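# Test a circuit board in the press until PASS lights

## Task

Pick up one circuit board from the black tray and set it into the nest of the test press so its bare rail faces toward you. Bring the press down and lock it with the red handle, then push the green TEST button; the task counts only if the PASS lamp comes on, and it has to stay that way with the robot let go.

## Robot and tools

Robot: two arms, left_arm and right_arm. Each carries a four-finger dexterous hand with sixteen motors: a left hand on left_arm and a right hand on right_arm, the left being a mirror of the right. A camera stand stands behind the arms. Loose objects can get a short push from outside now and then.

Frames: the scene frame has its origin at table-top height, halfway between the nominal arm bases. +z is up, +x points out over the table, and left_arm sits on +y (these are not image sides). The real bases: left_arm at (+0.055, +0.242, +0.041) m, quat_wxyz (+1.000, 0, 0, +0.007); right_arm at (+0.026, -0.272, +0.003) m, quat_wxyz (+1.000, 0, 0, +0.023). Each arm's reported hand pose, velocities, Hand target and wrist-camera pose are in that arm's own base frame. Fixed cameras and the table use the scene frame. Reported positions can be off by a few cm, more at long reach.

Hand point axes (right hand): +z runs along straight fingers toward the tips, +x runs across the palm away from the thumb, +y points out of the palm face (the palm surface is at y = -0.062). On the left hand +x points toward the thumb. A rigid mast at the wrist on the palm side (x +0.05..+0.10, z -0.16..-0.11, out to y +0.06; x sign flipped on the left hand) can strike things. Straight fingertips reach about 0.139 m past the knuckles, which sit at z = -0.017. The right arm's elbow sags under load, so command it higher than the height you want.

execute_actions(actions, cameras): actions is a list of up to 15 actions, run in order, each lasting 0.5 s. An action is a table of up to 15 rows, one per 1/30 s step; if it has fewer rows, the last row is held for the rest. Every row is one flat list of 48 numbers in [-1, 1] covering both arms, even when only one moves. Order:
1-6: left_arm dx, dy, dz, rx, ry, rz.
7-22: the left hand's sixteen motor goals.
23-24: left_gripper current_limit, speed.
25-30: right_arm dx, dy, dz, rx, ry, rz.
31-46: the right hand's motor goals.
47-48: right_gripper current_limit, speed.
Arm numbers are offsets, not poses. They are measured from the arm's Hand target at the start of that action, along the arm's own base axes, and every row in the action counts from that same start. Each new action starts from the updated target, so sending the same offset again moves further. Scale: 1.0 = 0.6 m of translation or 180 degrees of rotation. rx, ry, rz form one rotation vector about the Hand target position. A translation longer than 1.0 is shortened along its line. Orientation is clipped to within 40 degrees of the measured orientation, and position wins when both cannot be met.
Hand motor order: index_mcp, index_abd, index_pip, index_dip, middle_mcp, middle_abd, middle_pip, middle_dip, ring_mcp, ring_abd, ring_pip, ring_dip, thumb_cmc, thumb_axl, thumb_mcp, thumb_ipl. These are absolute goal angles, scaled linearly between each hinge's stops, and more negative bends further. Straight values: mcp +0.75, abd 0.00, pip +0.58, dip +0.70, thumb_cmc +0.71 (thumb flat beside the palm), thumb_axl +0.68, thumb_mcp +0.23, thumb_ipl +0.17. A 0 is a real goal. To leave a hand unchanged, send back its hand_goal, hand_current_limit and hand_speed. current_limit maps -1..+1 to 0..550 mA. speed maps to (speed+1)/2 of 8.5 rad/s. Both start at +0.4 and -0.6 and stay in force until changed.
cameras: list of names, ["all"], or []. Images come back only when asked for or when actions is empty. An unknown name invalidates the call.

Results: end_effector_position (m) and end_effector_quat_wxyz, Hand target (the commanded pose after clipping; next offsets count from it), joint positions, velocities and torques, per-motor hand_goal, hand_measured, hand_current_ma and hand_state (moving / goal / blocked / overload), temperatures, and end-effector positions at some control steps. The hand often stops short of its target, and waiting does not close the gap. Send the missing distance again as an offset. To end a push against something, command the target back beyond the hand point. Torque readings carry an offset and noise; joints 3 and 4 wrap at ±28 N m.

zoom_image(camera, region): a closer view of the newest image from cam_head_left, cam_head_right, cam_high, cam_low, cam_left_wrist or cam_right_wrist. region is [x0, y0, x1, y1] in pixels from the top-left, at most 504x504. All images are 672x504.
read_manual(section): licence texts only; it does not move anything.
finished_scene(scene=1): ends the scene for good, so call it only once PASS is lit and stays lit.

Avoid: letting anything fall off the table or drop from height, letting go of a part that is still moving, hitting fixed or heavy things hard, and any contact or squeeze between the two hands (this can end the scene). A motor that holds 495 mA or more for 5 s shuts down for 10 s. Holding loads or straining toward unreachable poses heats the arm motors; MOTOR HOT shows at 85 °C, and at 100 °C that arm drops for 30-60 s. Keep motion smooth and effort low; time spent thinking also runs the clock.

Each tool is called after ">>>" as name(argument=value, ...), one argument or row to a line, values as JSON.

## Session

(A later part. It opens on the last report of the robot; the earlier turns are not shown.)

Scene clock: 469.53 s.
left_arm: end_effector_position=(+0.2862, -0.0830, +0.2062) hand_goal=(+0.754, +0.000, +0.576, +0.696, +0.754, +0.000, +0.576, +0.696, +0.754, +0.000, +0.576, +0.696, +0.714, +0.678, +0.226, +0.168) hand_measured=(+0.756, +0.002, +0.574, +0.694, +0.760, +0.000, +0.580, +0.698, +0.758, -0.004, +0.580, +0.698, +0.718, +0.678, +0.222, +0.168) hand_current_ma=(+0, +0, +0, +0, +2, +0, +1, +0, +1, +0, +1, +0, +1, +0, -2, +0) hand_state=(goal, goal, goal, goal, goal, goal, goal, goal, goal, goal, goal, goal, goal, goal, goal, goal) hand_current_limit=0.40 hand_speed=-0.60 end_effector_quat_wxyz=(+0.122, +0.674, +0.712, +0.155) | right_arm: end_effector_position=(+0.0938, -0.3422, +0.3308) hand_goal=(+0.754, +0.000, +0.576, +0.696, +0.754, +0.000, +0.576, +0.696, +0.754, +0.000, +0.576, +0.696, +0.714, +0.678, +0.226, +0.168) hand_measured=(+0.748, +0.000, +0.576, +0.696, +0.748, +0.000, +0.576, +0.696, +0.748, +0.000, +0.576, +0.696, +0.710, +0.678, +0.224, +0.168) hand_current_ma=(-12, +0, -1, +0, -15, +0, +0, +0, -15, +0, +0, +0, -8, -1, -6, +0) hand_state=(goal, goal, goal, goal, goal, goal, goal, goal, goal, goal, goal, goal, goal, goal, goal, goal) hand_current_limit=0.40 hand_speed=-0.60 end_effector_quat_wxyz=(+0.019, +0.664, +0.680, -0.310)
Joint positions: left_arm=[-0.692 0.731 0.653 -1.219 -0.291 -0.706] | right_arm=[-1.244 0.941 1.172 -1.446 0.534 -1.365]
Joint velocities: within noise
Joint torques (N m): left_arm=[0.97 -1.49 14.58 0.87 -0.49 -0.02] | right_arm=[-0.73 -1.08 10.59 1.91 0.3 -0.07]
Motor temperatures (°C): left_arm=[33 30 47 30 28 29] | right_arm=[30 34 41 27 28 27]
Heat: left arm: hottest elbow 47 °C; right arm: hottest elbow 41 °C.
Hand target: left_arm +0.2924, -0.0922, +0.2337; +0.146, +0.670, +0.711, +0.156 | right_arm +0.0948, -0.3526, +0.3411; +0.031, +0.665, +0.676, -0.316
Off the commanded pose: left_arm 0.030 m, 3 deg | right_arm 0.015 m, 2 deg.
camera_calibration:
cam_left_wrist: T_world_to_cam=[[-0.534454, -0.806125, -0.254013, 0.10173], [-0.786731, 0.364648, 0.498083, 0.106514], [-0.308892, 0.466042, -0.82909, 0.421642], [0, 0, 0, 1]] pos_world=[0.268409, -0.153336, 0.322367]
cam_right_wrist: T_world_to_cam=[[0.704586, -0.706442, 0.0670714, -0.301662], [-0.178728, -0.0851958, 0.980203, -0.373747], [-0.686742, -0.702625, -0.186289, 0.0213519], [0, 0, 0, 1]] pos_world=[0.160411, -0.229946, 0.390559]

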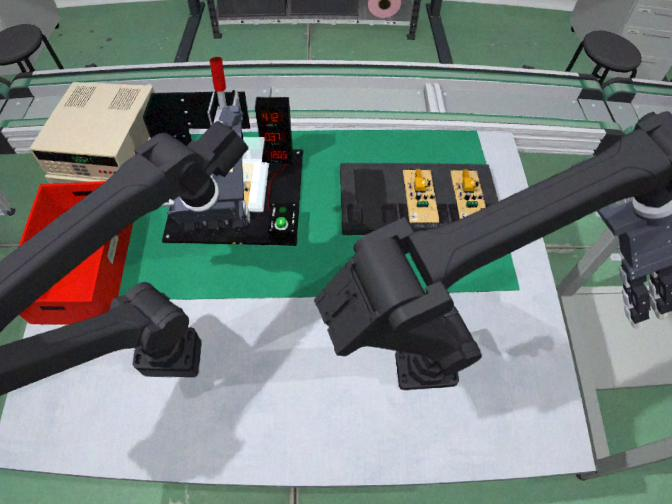

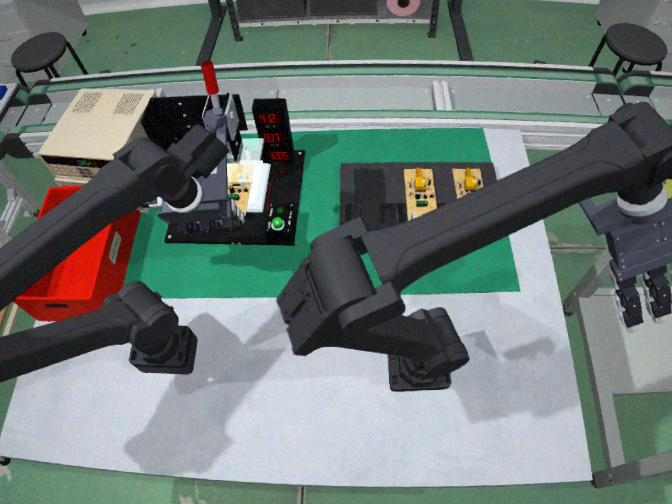

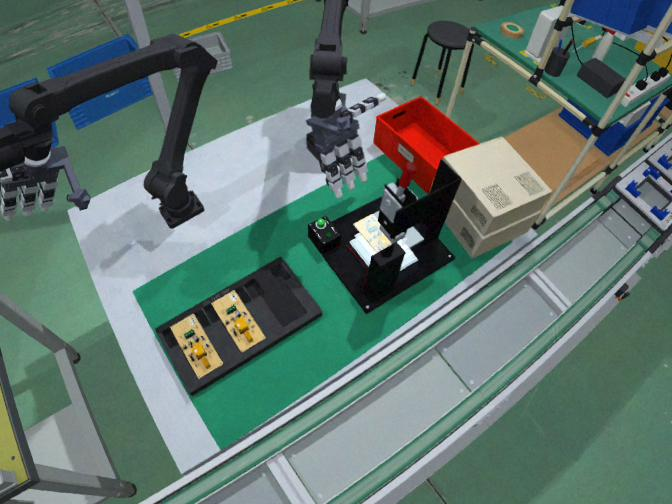

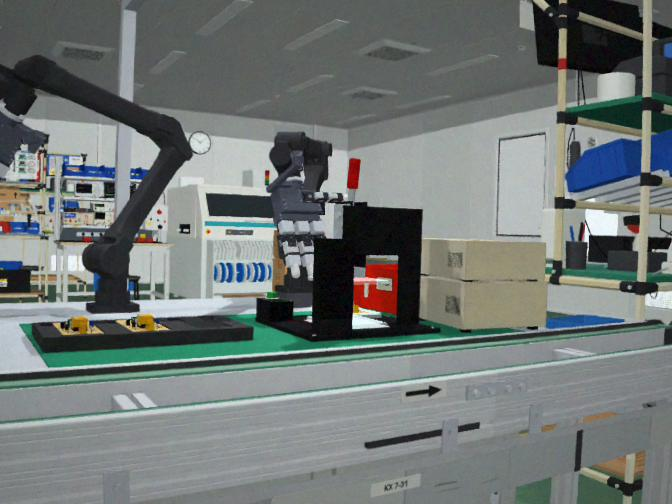

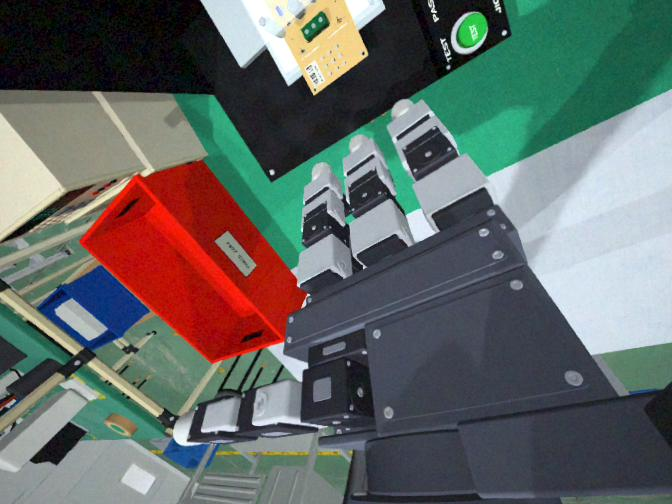

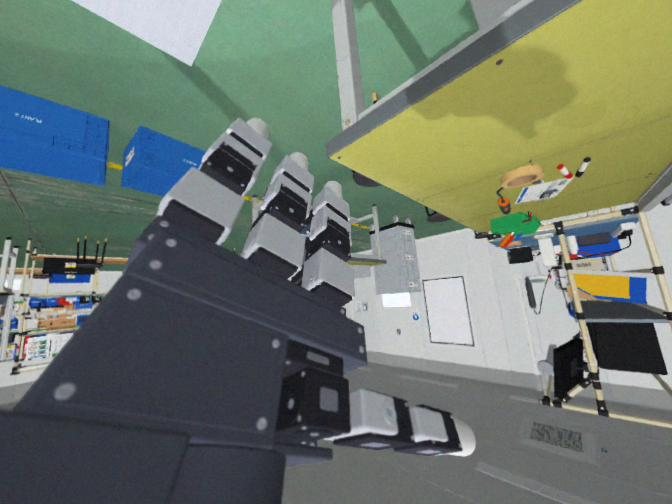

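>>> execute_actions(
  actions=[
    [[0,0,0.05,0,0,0,0.754,0,0.576,0.696,0.754,0,0.576,0.696,0.754,0,0.576,0.696,0.714,0.678,0.226,0.168,0.4,-0.6,0,0,0,0,0,0,0.754,0,0.576,0.696,0.754,0,0.576,0.696,0.754,0,0.576,0.696,0.714,0.678,0.226,0.168,0.4,-0.6]],
    [[0,0,0.075,0,0,0,0.754,0,0.576,0.696,0.754,0,0.576,0.696,0.754,0,0.576,0.696,0.714,0.678,0.226,0.168,0.4,-0.6,0,0,0,0,0,0,0.754,0,0.576,0.696,0.754,0,0.576,0.696,0.754,0,0.576,0.696,0.714,0.678,0.226,0.168,0.4,-0.6]],
    [[0,0,0.083,0,0,0,0.754,0,0.576,0.696,0.754,0,0.576,0.696,0.754,0,0.576,0.696,0.714,0.678,0.226,0.168,0.4,-0.6,0,0,0,0,0,0,0.754,0,0.576,0.696,0.754,0,0.576,0.696,0.754,0,0.576,0.696,0.714,0.678,0.226,0.168,0.4,-0.6]],
    [[0,0,0.083,0,0,0,0.754,0,0.576,0.696,0.754,0,0.576,0.696,0.754,0,0.576,0.696,0.714,0.678,0.226,0.168,0.4,-0.6,0,0,0,0,0,0,0.754,0,0.576,0.696,0.754,0,0.576,0.696,0.754,0,0.576,0.696,0.714,0.678,0.226,0.168,0.4,-0.6]],
    [[0,0,0.083,0,0,0,0.754,0,0.576,0.696,0.754,0,0.576,0.696,0.754,0,0.576,0.696,0.714,0.678,0.226,0.168,0.4,-0.6,0,0,0,0,0,0,0.754,0,0.576,0.696,0.754,0,0.576,0.696,0.754,0,0.576,0.696,0.714,0.678,0.226,0.168,0.4,-0.6]],
    [[0.03,0,0.075,0,0,0,0.754,0,0.576,0.696,0.754,0,0.576,0.696,0.754,0,0.576,0.696,0.714,0.678,0.226,0.168,0.4,-0.6,0,0,0,0,0,0,0.754,0,0.576,0.696,0.754,0,0.576,0.696,0.754,0,0.576,0.696,0.714,0.678,0.226,0.168,0.4,-0.6]],
  ],
  cameras=["cam_head_left","cam_low","cam_high","cam_left_wrist"],
)

Scene clock: 494.37 s.
left_arm: end_effector_position=(+0.3068, -0.0925, +0.4825) hand_goal=(+0.754, +0.000, +0.576, +0.696, +0.754, +0.000, +0.576, +0.696, +0.754, +0.000, +0.576, +0.696, +0.714, +0.678, +0.226, +0.168) hand_measured=(+0.756, +0.002, +0.574, +0.694, +0.760, +0.000, +0.580, +0.698, +0.758, -0.004, +0.580, +0.698, +0.718, +0.678, +0.222, +0.168) hand_current_ma=(+0, +0, +0, +0, +2, +0, +1, +0, +1, +0, +1, +0, +1, +0, -2, +0) hand_state=(goal, goal, goal, goal, goal, goal, goal, goal, goal, goal, goal, goal, goal, goal, goal, goal) hand_current_limit=0.40 hand_speed=-0.60 end_effector_quat_wxyz=(+0.185, +0.672, +0.697, +0.169) | right_arm: end_effector_position=(+0.0938, -0.3422, +0.3308) hand_goal=(+0.754, +0.000, +0.576, +0.696, +0.754, +0.000, +0.576, +0.696, +0.754, +0.000, +0.576, +0.696, +0.714, +0.678, +0.226, +0.168) hand_measured=(+0.748, +0.000, +0.576, +0.696, +0.748, +0.000, +0.576, +0.696, +0.748, +0.000, +0.576, +0.696, +0.710, +0.678, +0.224, +0.168) hand_current_ma=(-12, +0, -1, +0, -15, +0, +0, +0, -15, +0, +0, +0, -8, -1, -6, +0) hand_state=(goal, goal, goal, goal, goal, goal, goal, goal, goal, goal, goal, goal, goal, goal, goal, goal) hand_current_limit=0.40 hand_speed=-0.60 end_effector_quat_wxyz=(+0.019, +0.664, +0.680, -0.310)
Joint positions: left_arm=[-0.661 0.875 1.416 -1.69 -0.291 -0.635] | right_arm=[-1.244 0.941 1.172 -1.446 0.534 -1.365]
Joint torques (N m): left_arm=[2.78 -0.97 13.39 1.43 -0.29 0.16] | right_arm=[-0.73 -1.2 10.61 1.94 0.29 -0.08]
Heat: left arm: hottest elbow 47 °C; right arm: hottest elbow 41 °C.
Hand target: left_arm +0.3104, -0.0922, +0.5032; +0.146, +0.670, +0.711, +0.156 | right_arm +0.0948, -0.3526, +0.3411; +0.031, +0.665, +0.676, -0.316
Off the commanded pose: left_arm 0.021 m, 5 deg | right_arm 0.015 m, 2 deg.
joint sent to its limit (left arm) — joint 4 (wrist pitch), lower limit. The joint targets are off in orientation, not in position.
Step readings (end_effector_position of left_arm | right_arm):
0: (+0.2862, -0.0830, +0.2062) | (+0.0938, -0.3422, +0.3308)
1: (+0.2862, -0.0830, +0.2063) | (+0.0938, -0.3422, +0.3308)
2: (+0.2857, -0.0826, +0.2069) | (+0.0938, -0.3422, +0.3308)
4: (+0.2843, -0.0815, +0.2113) | (+0.0938, -0.3422, +0.3308)
8: (+0.2866, -0.0831, +0.2282) | (+0.0938, -0.3422, +0.3308)
15: (+0.2878, -0.0843, +0.2377) | (+0.0938, -0.3422, +0.3308)
16: (+0.2875, -0.0842, +0.2377) | (+0.0938, -0.3422, +0.3308)
17: (+0.2867, -0.0835, +0.2386) | (+0.0938, -0.3422, +0.3308)
19: (+0.2846, -0.0818, +0.2455) | (+0.0938, -0.3422, +0.3308)
23: (+0.2870, -0.0838, +0.2726) | (+0.0938, -0.3422, +0.3308)
30: (+0.2883, -0.0848, +0.2884) | (+0.0938, -0.3422, +0.3308)
31: (+0.2878, -0.0846, +0.2882) | (+0.0938, -0.3422, +0.3308)
32: (+0.2870, -0.0839, +0.2889) | (+0.0938, -0.3422, +0.3308)
34: (+0.2851, -0.0823, +0.2959) | (+0.0938, -0.3422, +0.3308)
38: (+0.2872, -0.0840, +0.3252) | (+0.0938, -0.3422, +0.3308)
45: (+0.2878, -0.0847, +0.3415) | (+0.0938, -0.3422, +0.3308)
46: (+0.2879, -0.0847, +0.3408) | (+0.0938, -0.3422, +0.3308)
47: (+0.2876, -0.0844, +0.3410) | (+0.0938, -0.3422, +0.3308)
49: (+0.2867, -0.0837, +0.3470) | (+0.0938, -0.3422, +0.3308)
53: (+0.2892, -0.0858, +0.3749) | (+0.0938, -0.3422, +0.3308)
60: (+0.2884, -0.0851, +0.3921) | (+0.0938, -0.3422, +0.3308)
61: (+0.2884, -0.0851, +0.3917) | (+0.0938, -0.3422, +0.3308)
62: (+0.2883, -0.0851, +0.3919) | (+0.0938, -0.3422, +0.3308)
64: (+0.2885, -0.0851, +0.3986) | (+0.0938, -0.3422, +0.3308)
68: (+0.2905, -0.0861, +0.4254) | (+0.0938, -0.3422, +0.3308)
75: (+0.2901, -0.0857, +0.4407) | (+0.0938, -0.3422, +0.3308)
76: (+0.2901, -0.0858, +0.4406) | (+0.0938, -0.3422, +0.3308)
77: (+0.2904, -0.0863, +0.4416) | (+0.0938, -0.3422, +0.3308)
79: (+0.2936, -0.0882, +0.4496) | (+0.0938, -0.3422, +0.3308)
83: (+0.3016, -0.0909, +0.4740) | (+0.0938, -0.3422, +0.3308)
90: (+0.3042, -0.0899, +0.4849) | (+0.0938, -0.3422, +0.3308)
camera_calibration:
cam_left_wrist: T_world_to_cam=[[-0.530853, -0.805039, -0.264778, 0.179492], [-0.824361, 0.418077, 0.381629, 0.0611884], [-0.196529, 0.420861, -0.88558, 0.650116], [0, 0, 0, 1]] pos_world=[0.273492, -0.154692, 0.599905]
Images, in order (width x height): cam_head_left 672x504, cam_high 672x504, cam_low 672x504, cam_left_wrist 672x504.

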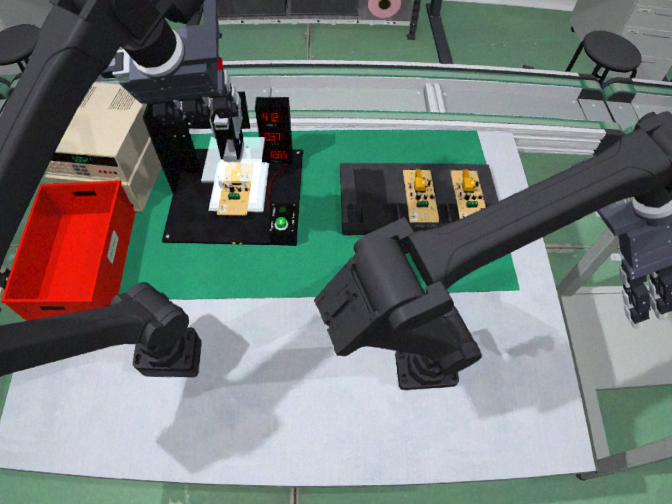

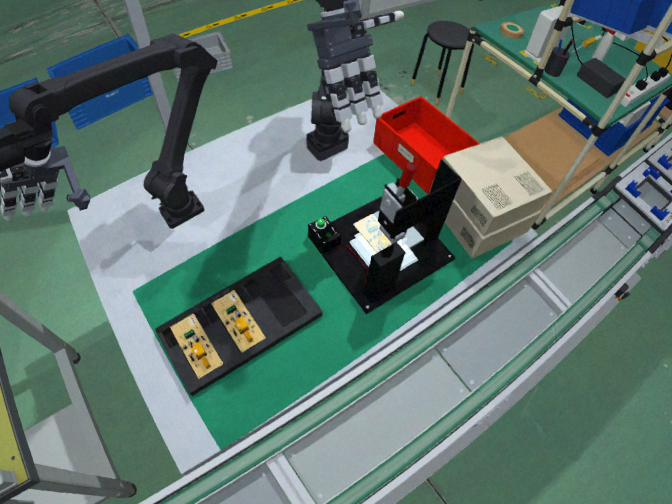

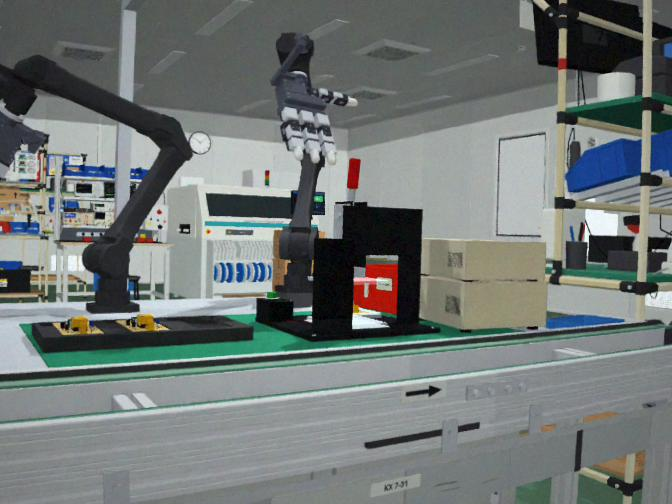

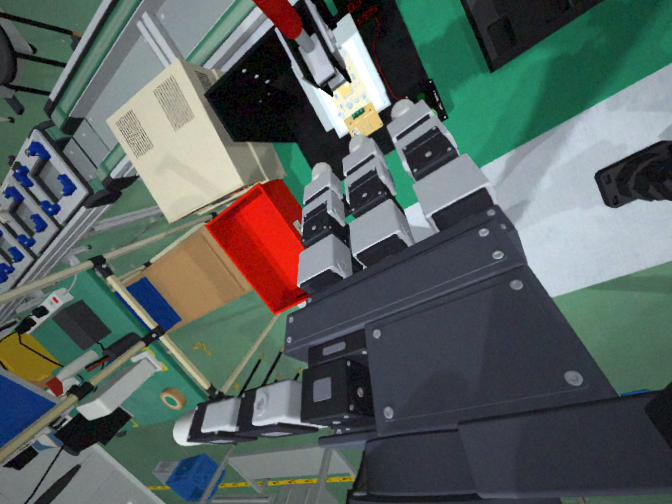

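>>> zoom_image(
  camera="cam_left_wrist",
  region=[200, 0, 460, 180],
)

>>> zoom_image(
  camera="cam_low",
  region=[260, 30, 440, 350],
)

Scaled by 1.938 from the camera's 672x504 image, which has a finer 960x720 frame.

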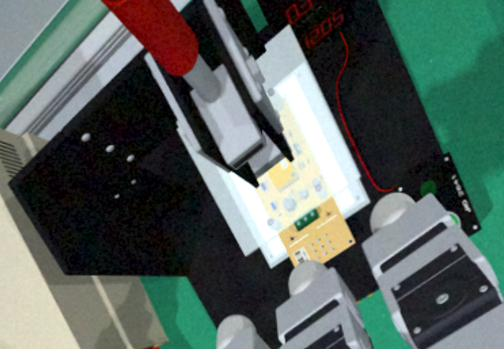

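Scaled by 1.575 from the camera's 672x504 image, which has a finer 960x720 frame.

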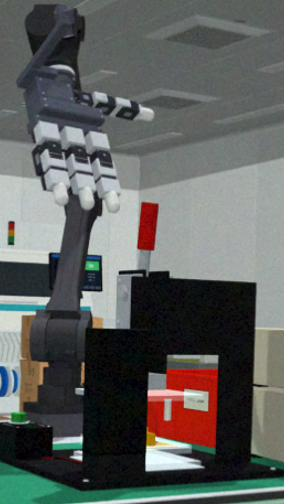

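>>> execute_actions(
  actions=[
    [[0.06,0.01,0.04,0,0,0,0.754,0,0.576,0.696,0.754,0,0.576,0.696,0.754,0,0.576,0.696,0.714,0.678,0.226,0.168,0.4,-0.6,0,0,0,0,0,0,0.754,0,0.576,0.696,0.754,0,0.576,0.696,0.754,0,0.576,0.696,0.714,0.678,0.226,0.168,0.4,-0.6]],
    [[0.075,0.005,0.01,0,0,0,0.754,0,0.576,0.696,0.754,0,0.576,0.696,0.754,0,0.576,0.696,0.714,0.678,0.226,0.168,0.4,-0.6,0,0,0,0,0,0,0.754,0,0.576,0.696,0.754,0,0.576,0.696,0.754,0,0.576,0.696,0.714,0.678,0.226,0.168,0.4,-0.6]],
  ],
  cameras=["cam_low","cam_high","cam_left_wrist"],
)

Scene clock: 499.20 s.
left_arm: end_effector_position=(+0.3893, -0.0848, +0.5094) hand_goal=(+0.754, +0.000, +0.576, +0.696, +0.754, +0.000, +0.576, +0.696, +0.754, +0.000, +0.576, +0.696, +0.714, +0.678, +0.226, +0.168) hand_measured=(+0.758, +0.002, +0.574, +0.694, +0.760, +0.000, +0.580, +0.698, +0.758, -0.002, +0.580, +0.698, +0.718, +0.678, +0.222, +0.168) hand_current_ma=(+1, +0, +0, +0, +2, +0, +1, +0, +1, +0, +1, +0, +1, +0, -2, +0) hand_state=(goal, goal, goal, goal, goal, goal, goal, goal, goal, goal, goal, goal, goal, goal, goal, goal) hand_current_limit=0.40 hand_speed=-0.60 end_effector_quat_wxyz=(+0.161, +0.671, +0.704, +0.167) | right_arm: end_effector_position=(+0.0938, -0.3422, +0.3308) hand_goal=(+0.754, +0.000, +0.576, +0.696, +0.754, +0.000, +0.576, +0.696, +0.754, +0.000, +0.576, +0.696, +0.714, +0.678, +0.226, +0.168) hand_measured=(+0.748, +0.000, +0.576, +0.696, +0.748, +0.000, +0.576, +0.696, +0.748, +0.000, +0.576, +0.696, +0.710, +0.678, +0.224, +0.168) hand_current_ma=(-12, +0, -1, +0, -15, +0, +0, +0, -15, +0, +0, +0, -8, -1, -6, +0) hand_state=(goal, goal, goal, goal, goal, goal, goal, goal, goal, goal, goal, goal, goal, goal, goal, goal) hand_current_limit=0.40 hand_speed=-0.60 end_effector_quat_wxyz=(+0.019, +0.664, +0.680, -0.310)
Joint positions: left_arm=[-0.449 1.084 1.624 -1.691 -0.215 -0.45] | right_arm=[-1.244 0.941 1.172 -1.446 0.534 -1.365]
Joint torques (N m): left_arm=[2.49 -5.36 13.5 1.47 -0.2 0.14] | right_arm=[-0.73 -1.03 10.58 1.96 0.3 -0.08]
Heat: left arm: hottest elbow 47 °C; right arm: hottest elbow 41 °C.
Hand target: left_arm +0.3915, -0.0832, +0.5332; +0.146, +0.670, +0.711, +0.157 | right_arm +0.0948, -0.3526, +0.3411; +0.031, +0.665, +0.676, -0.316
Off the commanded pose: left_arm 0.024 m, 2 deg | right_arm 0.015 m, 2 deg.
joint sent to its limit (left arm) — joint 4 (wrist pitch), lower limit. The joint targets are off in orientation, not in position.
Step readings (end_effector_position of left_arm | right_arm):
0: (+0.3068, -0.0926, +0.4826) | (+0.0938, -0.3422, +0.3308)
1: (+0.3069, -0.0927, +0.4826) | (+0.0938, -0.3422, +0.3308)
2: (+0.3079, -0.0926, +0.4835) | (+0.0938, -0.3422, +0.3308)
4: (+0.3146, -0.0902, +0.4900) | (+0.0938, -0.3422, +0.3308)
8: (+0.3337, -0.0827, +0.5057) | (+0.0938, -0.3422, +0.3308)
15: (+0.3426, -0.0863, +0.5034) | (+0.0938, -0.3422, +0.3308)
16: (+0.3427, -0.0864, +0.5037) | (+0.0938, -0.3422, +0.3308)
17: (+0.3440, -0.0869, +0.5045) | (+0.0938, -0.3422, +0.3308)
19: (+0.3515, -0.0853, +0.5106) | (+0.0938, -0.3422, +0.3308)
23: (+0.3747, -0.0785, +0.5192) | (+0.0938, -0.3422, +0.3308)
30: (+0.3891, -0.0841, +0.5077) | (+0.0938, -0.3422, +0.3308)
camera_calibration:
cam_left_wrist: T_world_to_cam=[[-0.527317, -0.806607, -0.267061, 0.236282], [-0.815822, 0.392821, 0.424413, 0.0884326], [-0.237427, 0.441675, -0.865189, 0.694208], [0, 0, 0, 1]] pos_world=[0.361565, -0.150766, 0.626191]
Images, in order (width x height): cam_high 672x504, cam_low 672x504, cam_left_wrist 672x504.

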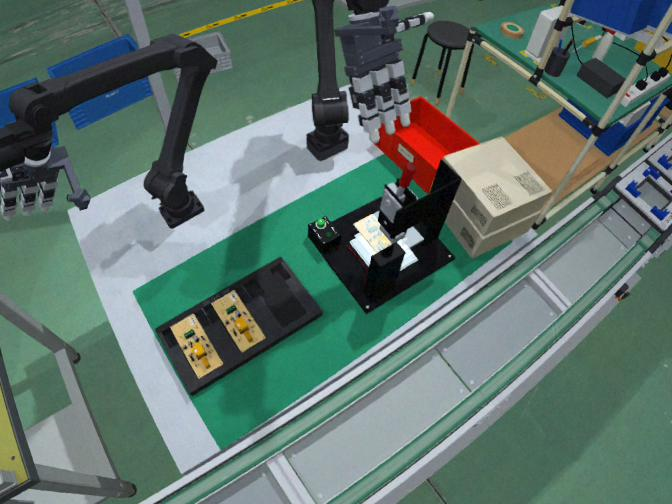

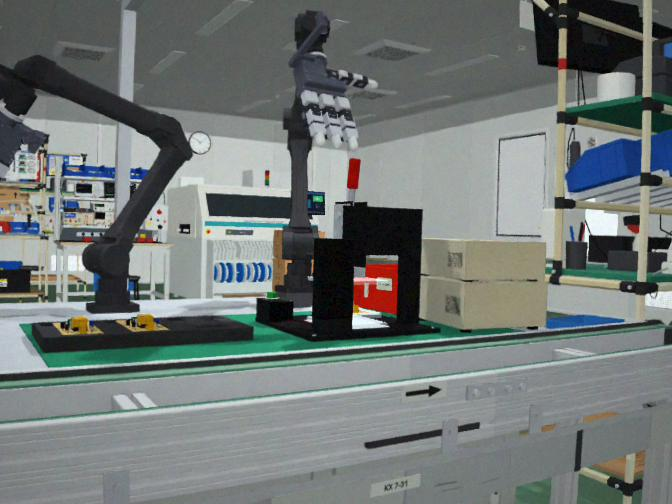

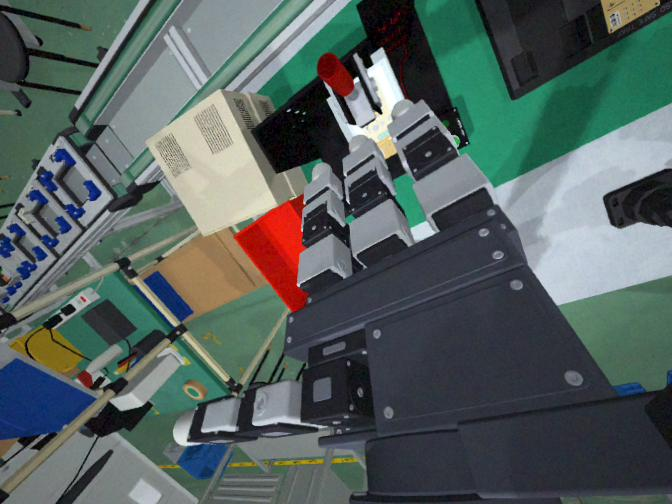

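>>> zoom_image(
  camera="cam_left_wrist",
  region=[290, 30, 480, 190],
)

Scaled by 2.653 from the camera's 672x504 image, which has a finer 960x720 frame.

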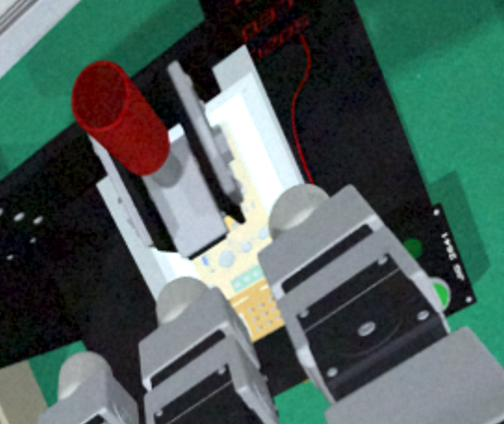

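>>> execute_actions(
  actions=[
    [[0.1,-0.003,0.012,0,0,0,0.754,0,0.576,0.696,0.754,0,0.576,0.696,0.754,0,0.576,0.696,0.714,0.678,0.226,0.168,0.4,-0.6,0,0,0,0,0,0,0.754,0,0.576,0.696,0.754,0,0.576,0.696,0.754,0,0.576,0.696,0.714,0.678,0.226,0.168,0.4,-0.6]],
    [[0.1,-0.003,0.008,0,0,0,0.754,0,0.576,0.696,0.754,0,0.576,0.696,0.754,0,0.576,0.696,0.714,0.678,0.226,0.168,0.4,-0.6,0,0,0,0,0,0,0.754,0,0.576,0.696,0.754,0,0.576,0.696,0.754,0,0.576,0.696,0.714,0.678,0.226,0.168,0.4,-0.6]],
  ],
  cameras=["cam_low","cam_high","cam_left_wrist","cam_head_left"],
)

Scene clock: 503.37 s.
left_arm: end_effector_position=(+0.5061, -0.0875, +0.5258) hand_goal=(+0.754, +0.000, +0.576, +0.696, +0.754, +0.000, +0.576, +0.696, +0.754, +0.000, +0.576, +0.696, +0.714, +0.678, +0.226, +0.168) hand_measured=(+0.758, +0.002, +0.574, +0.694, +0.760, +0.000, +0.580, +0.698, +0.758, -0.002, +0.580, +0.698, +0.718, +0.678, +0.222, +0.168) hand_current_ma=(+1, +0, +0, +0, +2, +0, +1, +0, +1, +0, +1, +0, +1, +0, -2, +0) hand_state=(goal, goal, goal, goal, goal, goal, goal, goal, goal, goal, goal, goal, goal, goal, goal, goal) hand_current_limit=0.40 hand_speed=-0.60 end_effector_quat_wxyz=(+0.153, +0.671, +0.707, +0.163) | right_arm: end_effector_position=(+0.0938, -0.3422, +0.3308) hand_goal=(+0.754, +0.000, +0.576, +0.696, +0.754, +0.000, +0.576, +0.696, +0.754, +0.000, +0.576, +0.696, +0.714, +0.678, +0.226, +0.168) hand_measured=(+0.748, +0.000, +0.576, +0.696, +0.748, +0.000, +0.576, +0.696, +0.748, +0.000, +0.576, +0.696, +0.710, +0.678, +0.224, +0.168) hand_current_ma=(-12, +0, -1, +0, -15, +0, +0, +0, -15, +0, +0, +0, -8, -1, -6, +0) hand_state=(goal, goal, goal, goal, goal, goal, goal, goal, goal, goal, goal, goal, goal, goal, goal, goal) hand_current_limit=0.40 hand_speed=-0.60 end_effector_quat_wxyz=(+0.019, +0.664, +0.680, -0.310)
Joint positions: left_arm=[-0.321 1.382 1.924 -1.691 -0.163 -0.339] | right_arm=[-1.244 0.941 1.172 -1.446 0.534 -1.365]
Joint torques (N m): left_arm=[2.26 -10.75 13.44 1.48 -0.15 0.13] | right_arm=[-0.85 -1.03 10.62 1.96 0.3 -0.08]
Heat: left arm: hottest elbow 47 °C; right arm: hottest elbow 41 °C.
Hand target: left_arm +0.5114, -0.0868, +0.5452; +0.146, +0.670, +0.711, +0.157 | right_arm +0.0948, -0.3526, +0.3411; +0.031, +0.665, +0.676, -0.316
Off the commanded pose: left_arm 0.020 m, 1 deg | right_arm 0.015 m, 2 deg.
joint sent to its limit (left arm) — joint 4 (wrist pitch), lower limit. The joint targets are off in orientation, not in position.
Step readings (end_effector_position of left_arm | right_arm):
0: (+0.3893, -0.0848, +0.5094) | (+0.0938, -0.3422, +0.3308)
1: (+0.3893, -0.0849, +0.5099) | (+0.0938, -0.3422, +0.3308)
2: (+0.3908, -0.0847, +0.5108) | (+0.0938, -0.3422, +0.3308)
4: (+0.4003, -0.0850, +0.5196) | (+0.0938, -0.3422, +0.3308)
8: (+0.4278, -0.0809, +0.5309) | (+0.0938, -0.3422, +0.3308)
15: (+0.4484, -0.0857, +0.5134) | (+0.0938, -0.3422, +0.3308)
16: (+0.4488, -0.0861, +0.5133) | (+0.0938, -0.3422, +0.3308)
17: (+0.4505, -0.0862, +0.5146) | (+0.0938, -0.3422, +0.3308)
19: (+0.4600, -0.0874, +0.5256) | (+0.0938, -0.3422, +0.3308)
23: (+0.4850, -0.0843, +0.5395) | (+0.0938, -0.3422, +0.3308)
30: (+0.5051, -0.0868, +0.5222) | (+0.0938, -0.3422, +0.3308)
camera_calibration:
cam_left_wrist: T_world_to_cam=[[-0.526259, -0.809359, -0.260746, 0.29599], [-0.810728, 0.385097, 0.440932, 0.165944], [-0.25646, 0.443439, -0.858831, 0.743774], [0, 0, 0, 1]] pos_world=[0.481051, -0.15416, 0.642784]
Images, in order (width x height): cam_head_left 672x504, cam_high 672x504, cam_low 672x504, cam_left_wrist 672x504.

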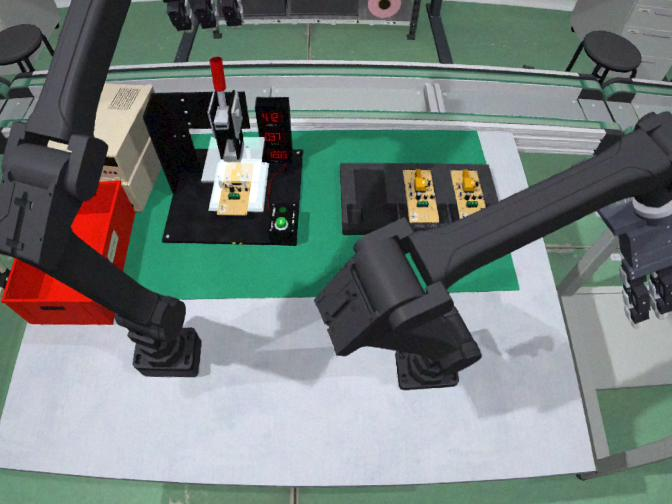

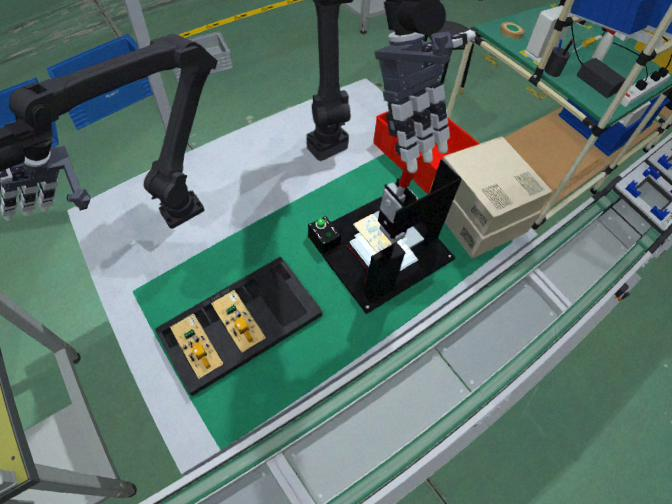

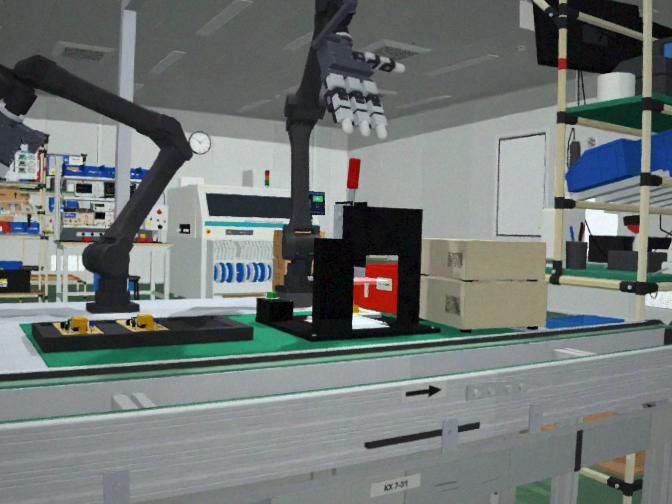

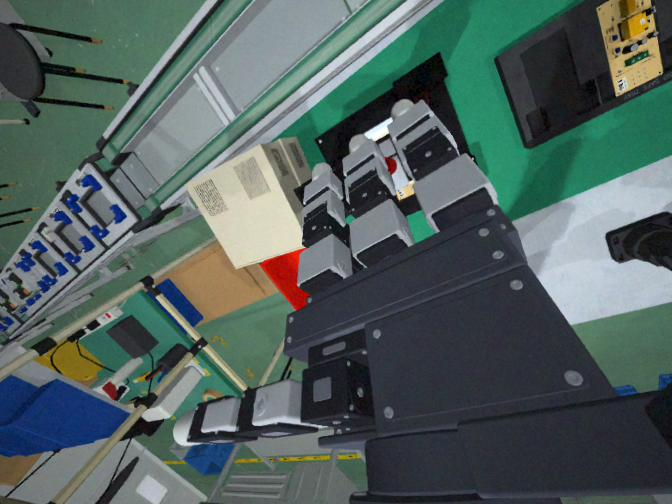

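>>> zoom_image(
  camera="cam_left_wrist",
  region=[290, 80, 480, 240],
)

>>> zoom_image(
  camera="cam_head_left",
  region=[130, 0, 310, 260],
)

>>> zoom_image(
  camera="cam_low",
  region=[290, 60, 440, 260],
)

>>> zoom_image(
  camera="cam_high",
  region=[350, 60, 500, 260],
)

Scaled by 2.653 from the camera's 672x504 image, which has a finer 960x720 frame.

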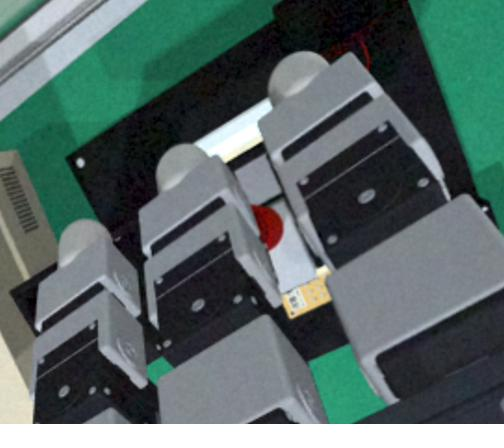

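Scaled by 1.938 from the camera's 672x504 image, which has a finer 960x720 frame.

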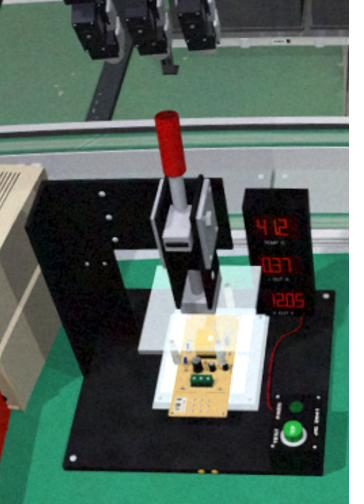

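Scaled by 2.520 from the camera's 672x504 image, which has a finer 960x720 frame.

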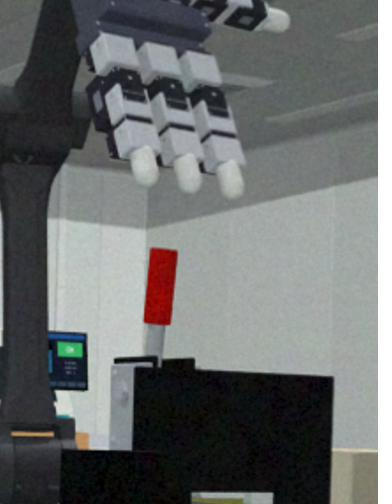

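Scaled by 2.520 from the camera's 672x504 image, which has a finer 960x720 frame.

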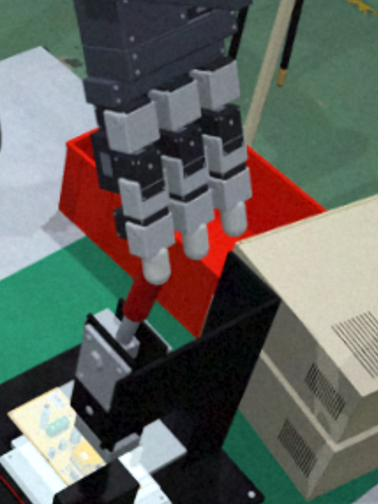

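>>> execute_actions(
  actions=[
    [[0.04,-0.001,0.0,0,0,0,0.754,0,0.576,0.696,0.754,0,0.576,0.696,0.754,0,0.576,0.696,0.714,0.678,0.226,0.168,0.4,-0.6,0,0,0,0,0,0,0.754,0,0.576,0.696,0.754,0,0.576,0.696,0.754,0,0.576,0.696,0.714,0.678,0.226,0.168,0.4,-0.6]],
    [[0,0,-0.08,0,0,0,0.754,0,0.576,0.696,0.754,0,0.576,0.696,0.754,0,0.576,0.696,0.714,0.678,0.226,0.168,0.4,-0.6,0,0,0,0,0,0,0.754,0,0.576,0.696,0.754,0,0.576,0.696,0.754,0,0.576,0.696,0.714,0.678,0.226,0.168,0.4,-0.6]],
  ],
  cameras=["cam_low","cam_high","cam_left_wrist"],
)

>>> zoom_image(
  camera="cam_low",
  region=[290, 60, 440, 260],
)

>>> zoom_image(
  camera="cam_high",
  region=[350, 60, 500, 260],
)

>>> zoom_image(
  camera="cam_left_wrist",
  region=[290, 80, 480, 240],
)

Scene clock: 508.70 s.
left_arm: end_effector_position=(+0.5321, -0.0917, +0.5018) hand_goal=(+0.754, +0.000, +0.576, +0.696, +0.754, +0.000, +0.576, +0.696, +0.754, +0.000, +0.576, +0.696, +0.714, +0.678, +0.226, +0.168) hand_measured=(+0.758, +0.002, +0.574, +0.694, +0.760, +0.000, +0.580, +0.698, +0.758, -0.002, +0.580, +0.698, +0.718, +0.678, +0.222, +0.168) hand_current_ma=(+1, +0, +0, +0, +2, +0, +1, +0, +1, +0, +1, +0, +1, +0, -2, +0) hand_state=(goal, goal, goal, goal, goal, goal, goal, goal, goal, goal, goal, goal, goal, goal, goal, goal) hand_current_limit=0.40 hand_speed=-0.60 end_effector_quat_wxyz=(+0.146, +0.674, +0.707, +0.157) | right_arm: end_effector_position=(+0.0938, -0.3422, +0.3308) hand_goal=(+0.754, +0.000, +0.576, +0.696, +0.754, +0.000, +0.576, +0.696, +0.754, +0.000, +0.576, +0.696, +0.714, +0.678, +0.226, +0.168) hand_measured=(+0.748, +0.000, +0.576, +0.696, +0.748, +0.000, +0.576, +0.696, +0.748, +0.000, +0.576, +0.696, +0.710, +0.678, +0.224, +0.168) hand_current_ma=(-12, +0, -1, +0, -15, +0, +0, +0, -15, +0, +0, +0, -8, -1, -6, +0) hand_state=(goal, goal, goal, goal, goal, goal, goal, goal, goal, goal, goal, goal, goal, goal, goal, goal) hand_current_limit=0.40 hand_speed=-0.60 end_effector_quat_wxyz=(+0.019, +0.664, +0.680, -0.310)
Joint positions: left_arm=[-0.307 1.427 1.907 -1.645 -0.15 -0.325] | right_arm=[-1.244 0.941 1.172 -1.446 0.534 -1.365]
Joint torques (N m): left_arm=[2.61 -12.63 8.53 2.09 -0.15 0.06] | right_arm=[-0.62 -1.08 10.56 1.94 0.3 -0.07]
Heat: left arm: hottest elbow 48 °C; right arm: hottest elbow 41 °C.
Hand target: left_arm +0.5355, -0.0873, +0.4971; +0.146, +0.670, +0.711, +0.157 | right_arm +0.0948, -0.3526, +0.3411; +0.031, +0.665, +0.676, -0.316
Off the commanded pose: left_arm 0.007 m, 1 deg | right_arm 0.015 m, 2 deg.
Step readings (end_effector_position of left_arm | right_arm):
0: (+0.5061, -0.0875, +0.5258) | (+0.0938, -0.3422, +0.3308)
1: (+0.5061, -0.0875, +0.5260) | (+0.0938, -0.3422, +0.3308)
2: (+0.5066, -0.0878, +0.5267) | (+0.0938, -0.3422, +0.3308)
4: (+0.5096, -0.0876, +0.5307) | (+0.0938, -0.3422, +0.3308)
8: (+0.5181, -0.0882, +0.5376) | (+0.0938, -0.3422, +0.3308)
15: (+0.5251, -0.0885, +0.5314) | (+0.0938, -0.3422, +0.3308)
16: (+0.5254, -0.0886, +0.5310) | (+0.0938, -0.3422, +0.3308)
17: (+0.5255, -0.0888, +0.5311) | (+0.0938, -0.3422, +0.3308)
19: (+0.5272, -0.0897, +0.5293) | (+0.0938, -0.3422, +0.3308)
23: (+0.5303, -0.0910, +0.5127) | (+0.0938, -0.3422, +0.3308)
30: (+0.5317, -0.0916, +0.5014) | (+0.0938, -0.3422, +0.3308)
camera_calibration:
cam_left_wrist: T_world_to_cam=[[-0.534644, -0.806996, -0.250825, 0.29969], [-0.800568, 0.388607, 0.456152, 0.186502], [-0.27064, 0.444682, -0.853822, 0.736783], [0, 0, 0, 1]] pos_world=[0.508938, -0.158262, 0.619178]
Images, in order (width x height): cam_high 672x504, cam_low 672x504, cam_left_wrist 672x504.

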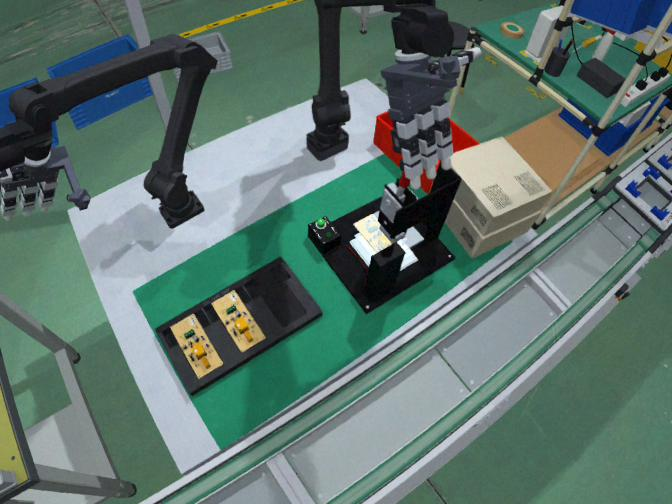

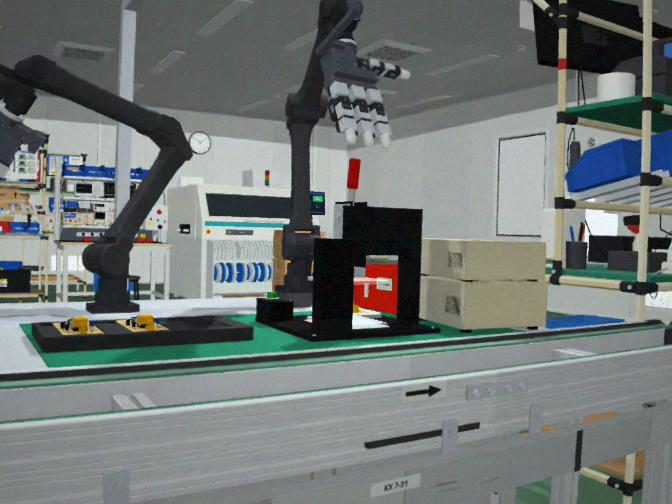

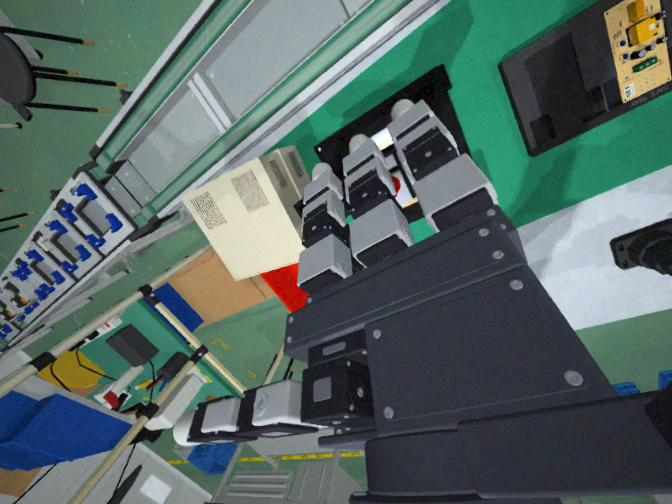

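Scaled by 2.520 from the camera's 672x504 image, which has a finer 960x720 frame.

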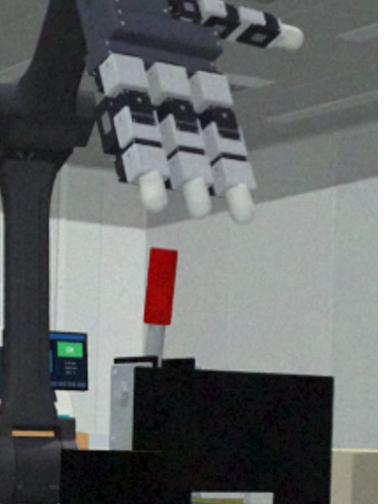

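Scaled by 2.520 from the camera's 672x504 image, which has a finer 960x720 frame.

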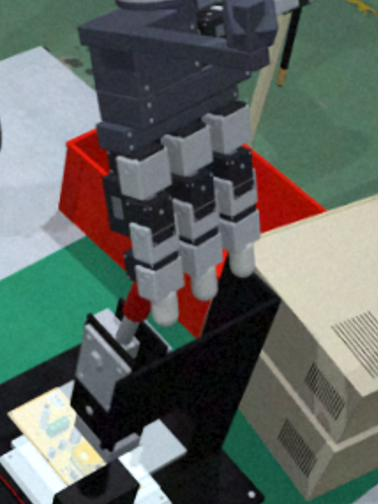

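Scaled by 2.653 from the camera's 672x504 image, which has a finer 960x720 frame.

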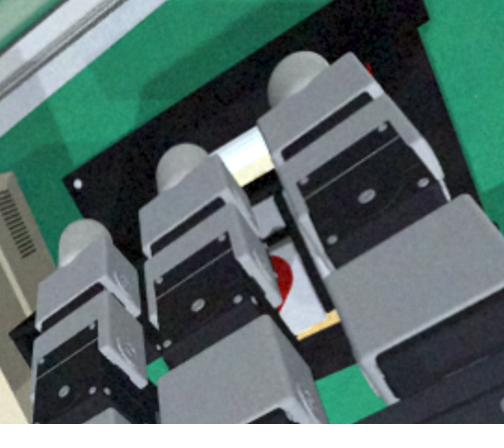

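>>> execute_actions(
  actions=[
    [[0,0.004,-0.1,0,0,0,0.754,0,0.576,0.696,0.754,0,0.576,0.696,0.754,0,0.576,0.696,0.714,0.678,0.226,0.168,0.4,-0.6,0,0,0,0,0,0,0.754,0,0.576,0.696,0.754,0,0.576,0.696,0.754,0,0.576,0.696,0.714,0.678,0.226,0.168,0.4,-0.6]],
  ],
  cameras=["cam_low","cam_high","cam_left_wrist"],
)

>>> zoom_image(
  camera="cam_low",
  region=[290, 60, 440, 260],
)

>>> zoom_image(
  camera="cam_high",
  region=[350, 60, 500, 260],
)

>>> zoom_image(
  camera="cam_left_wrist",
  region=[290, 80, 480, 240],
)

Scene clock: 510.93 s.
left_arm: end_effector_position=(+0.5377, -0.0914, +0.4348) hand_goal=(+0.754, +0.000, +0.576, +0.696, +0.754, +0.000, +0.576, +0.696, +0.754, +0.000, +0.576, +0.696, +0.714, +0.678, +0.226, +0.168) hand_measured=(+0.758, +0.002, +0.574, +0.694, +0.758, +0.000, +0.580, +0.698, +0.758, -0.002, +0.580, +0.698, +0.718, +0.678, +0.222, +0.168) hand_current_ma=(+1, +0, +0, +0, +1, +0, +1, +0, +1, +0, +0, +0, +1, +0, -2, +0) hand_state=(goal, goal, goal, goal, goal, goal, goal, goal, goal, goal, goal, goal, goal, goal, goal, goal) hand_current_limit=0.40 hand_speed=-0.60 end_effector_quat_wxyz=(+0.141, +0.674, +0.709, +0.153) | right_arm: end_effector_position=(+0.0938, -0.3422, +0.3308) hand_goal=(+0.754, +0.000, +0.576, +0.696, +0.754, +0.000, +0.576, +0.696, +0.754, +0.000, +0.576, +0.696, +0.714, +0.678, +0.226, +0.168) hand_measured=(+0.748, +0.000, +0.576, +0.696, +0.748, +0.000, +0.576, +0.696, +0.748, +0.000, +0.576, +0.696, +0.710, +0.678, +0.224, +0.168) hand_current_ma=(-12, +0, -1, +0, -15, +0, +0, +0, -15, +0, +0, +0, -8, -1, -6, +0) hand_state=(goal, goal, goal, goal, goal, goal, goal, goal, goal, goal, goal, goal, goal, goal, goal, goal) hand_current_limit=0.40 hand_speed=-0.60 end_effector_quat_wxyz=(+0.019, +0.664, +0.680, -0.310)
Joint positions: left_arm=[-0.303 1.379 1.676 -1.475 -0.147 -0.325] | right_arm=[-1.244 0.941 1.172 -1.446 0.534 -1.365]
Joint torques (N m): left_arm=[2.67 -13.92 8.94 1.94 -0.2 0.11] | right_arm=[-0.73 -1.03 10.61 1.99 0.29 -0.08]
Heat: left arm: hottest elbow 48 °C; right arm: hottest elbow 41 °C.
Hand target: left_arm +0.5355, -0.0850, +0.4371; +0.146, +0.670, +0.711, +0.156 | right_arm +0.0948, -0.3526, +0.3411; +0.031, +0.665, +0.676, -0.316
Off the commanded pose: left_arm 0.007 m, 1 deg | right_arm 0.015 m, 2 deg.
Step readings (end_effector_position of left_arm | right_arm):
0: (+0.5321, -0.0917, +0.5018) | (+0.0938, -0.3422, +0.3308)
1: (+0.5323, -0.0918, +0.5010) | (+0.0938, -0.3422, +0.3308)
2: (+0.5331, -0.0920, +0.4987) | (+0.0938, -0.3422, +0.3308)
4: (+0.5325, -0.0919, +0.4852) | (+0.0938, -0.3422, +0.3308)
8: (+0.5309, -0.0904, +0.4470) | (+0.0938, -0.3422, +0.3308)
15: (+0.5369, -0.0912, +0.4330) | (+0.0938, -0.3422, +0.3308)
camera_calibration:
cam_left_wrist: T_world_to_cam=[[-0.535299, -0.808444, -0.244692, 0.283632], [-0.795613, 0.385311, 0.467478, 0.213507], [-0.283647, 0.44492, -0.849465, 0.686174], [0, 0, 0, 1]] pos_world=[0.516328, -0.158259, 0.552473]
Images, in order (width x height): cam_high 672x504, cam_low 672x504, cam_left_wrist 672x504.

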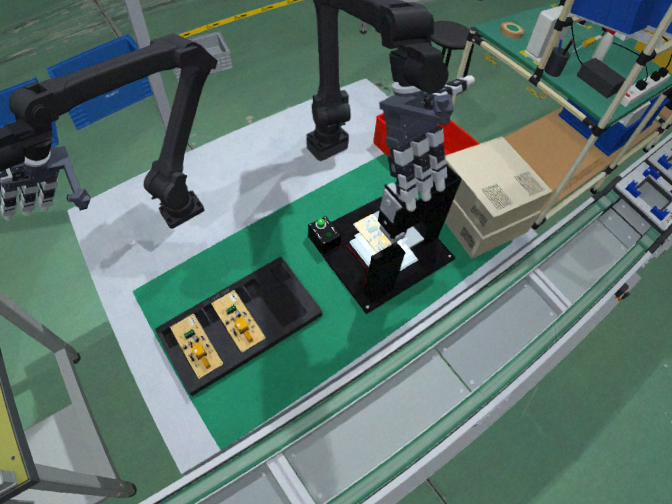

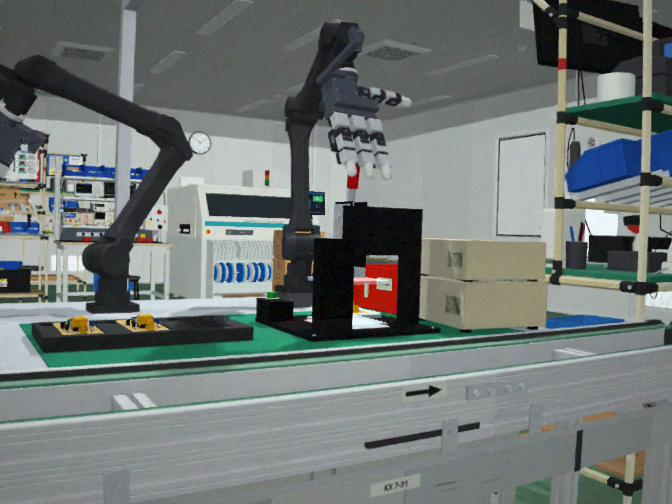

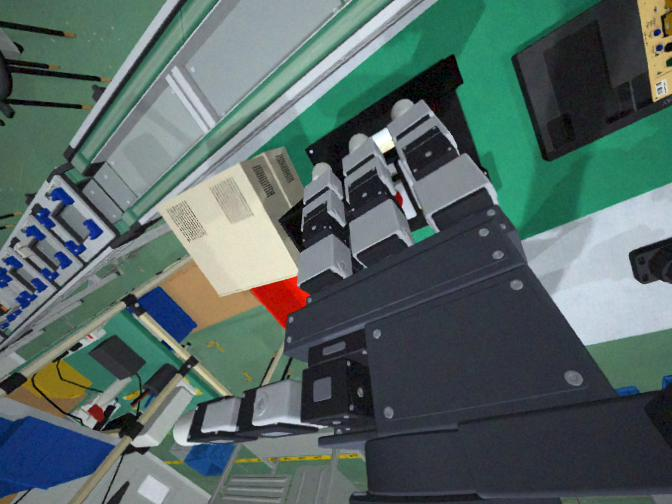

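Scaled by 2.520 from the camera's 672x504 image, which has a finer 960x720 frame.

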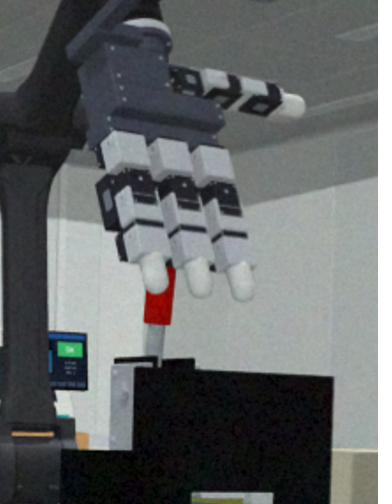

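Scaled by 2.520 from the camera's 672x504 image, which has a finer 960x720 frame.

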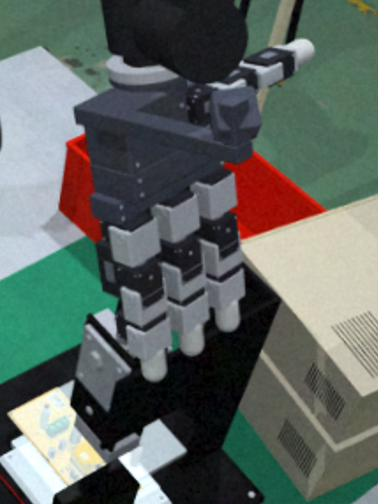

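Scaled by 2.653 from the camera's 672x504 image, which has a finer 960x720 frame.

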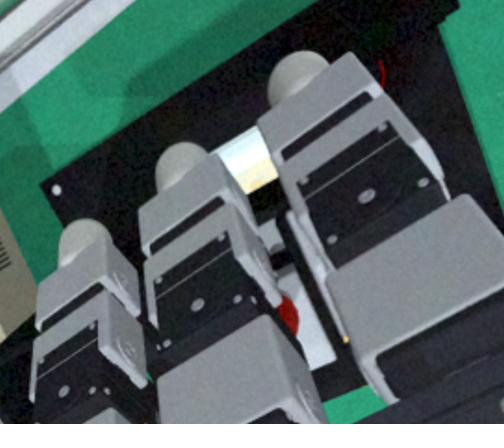

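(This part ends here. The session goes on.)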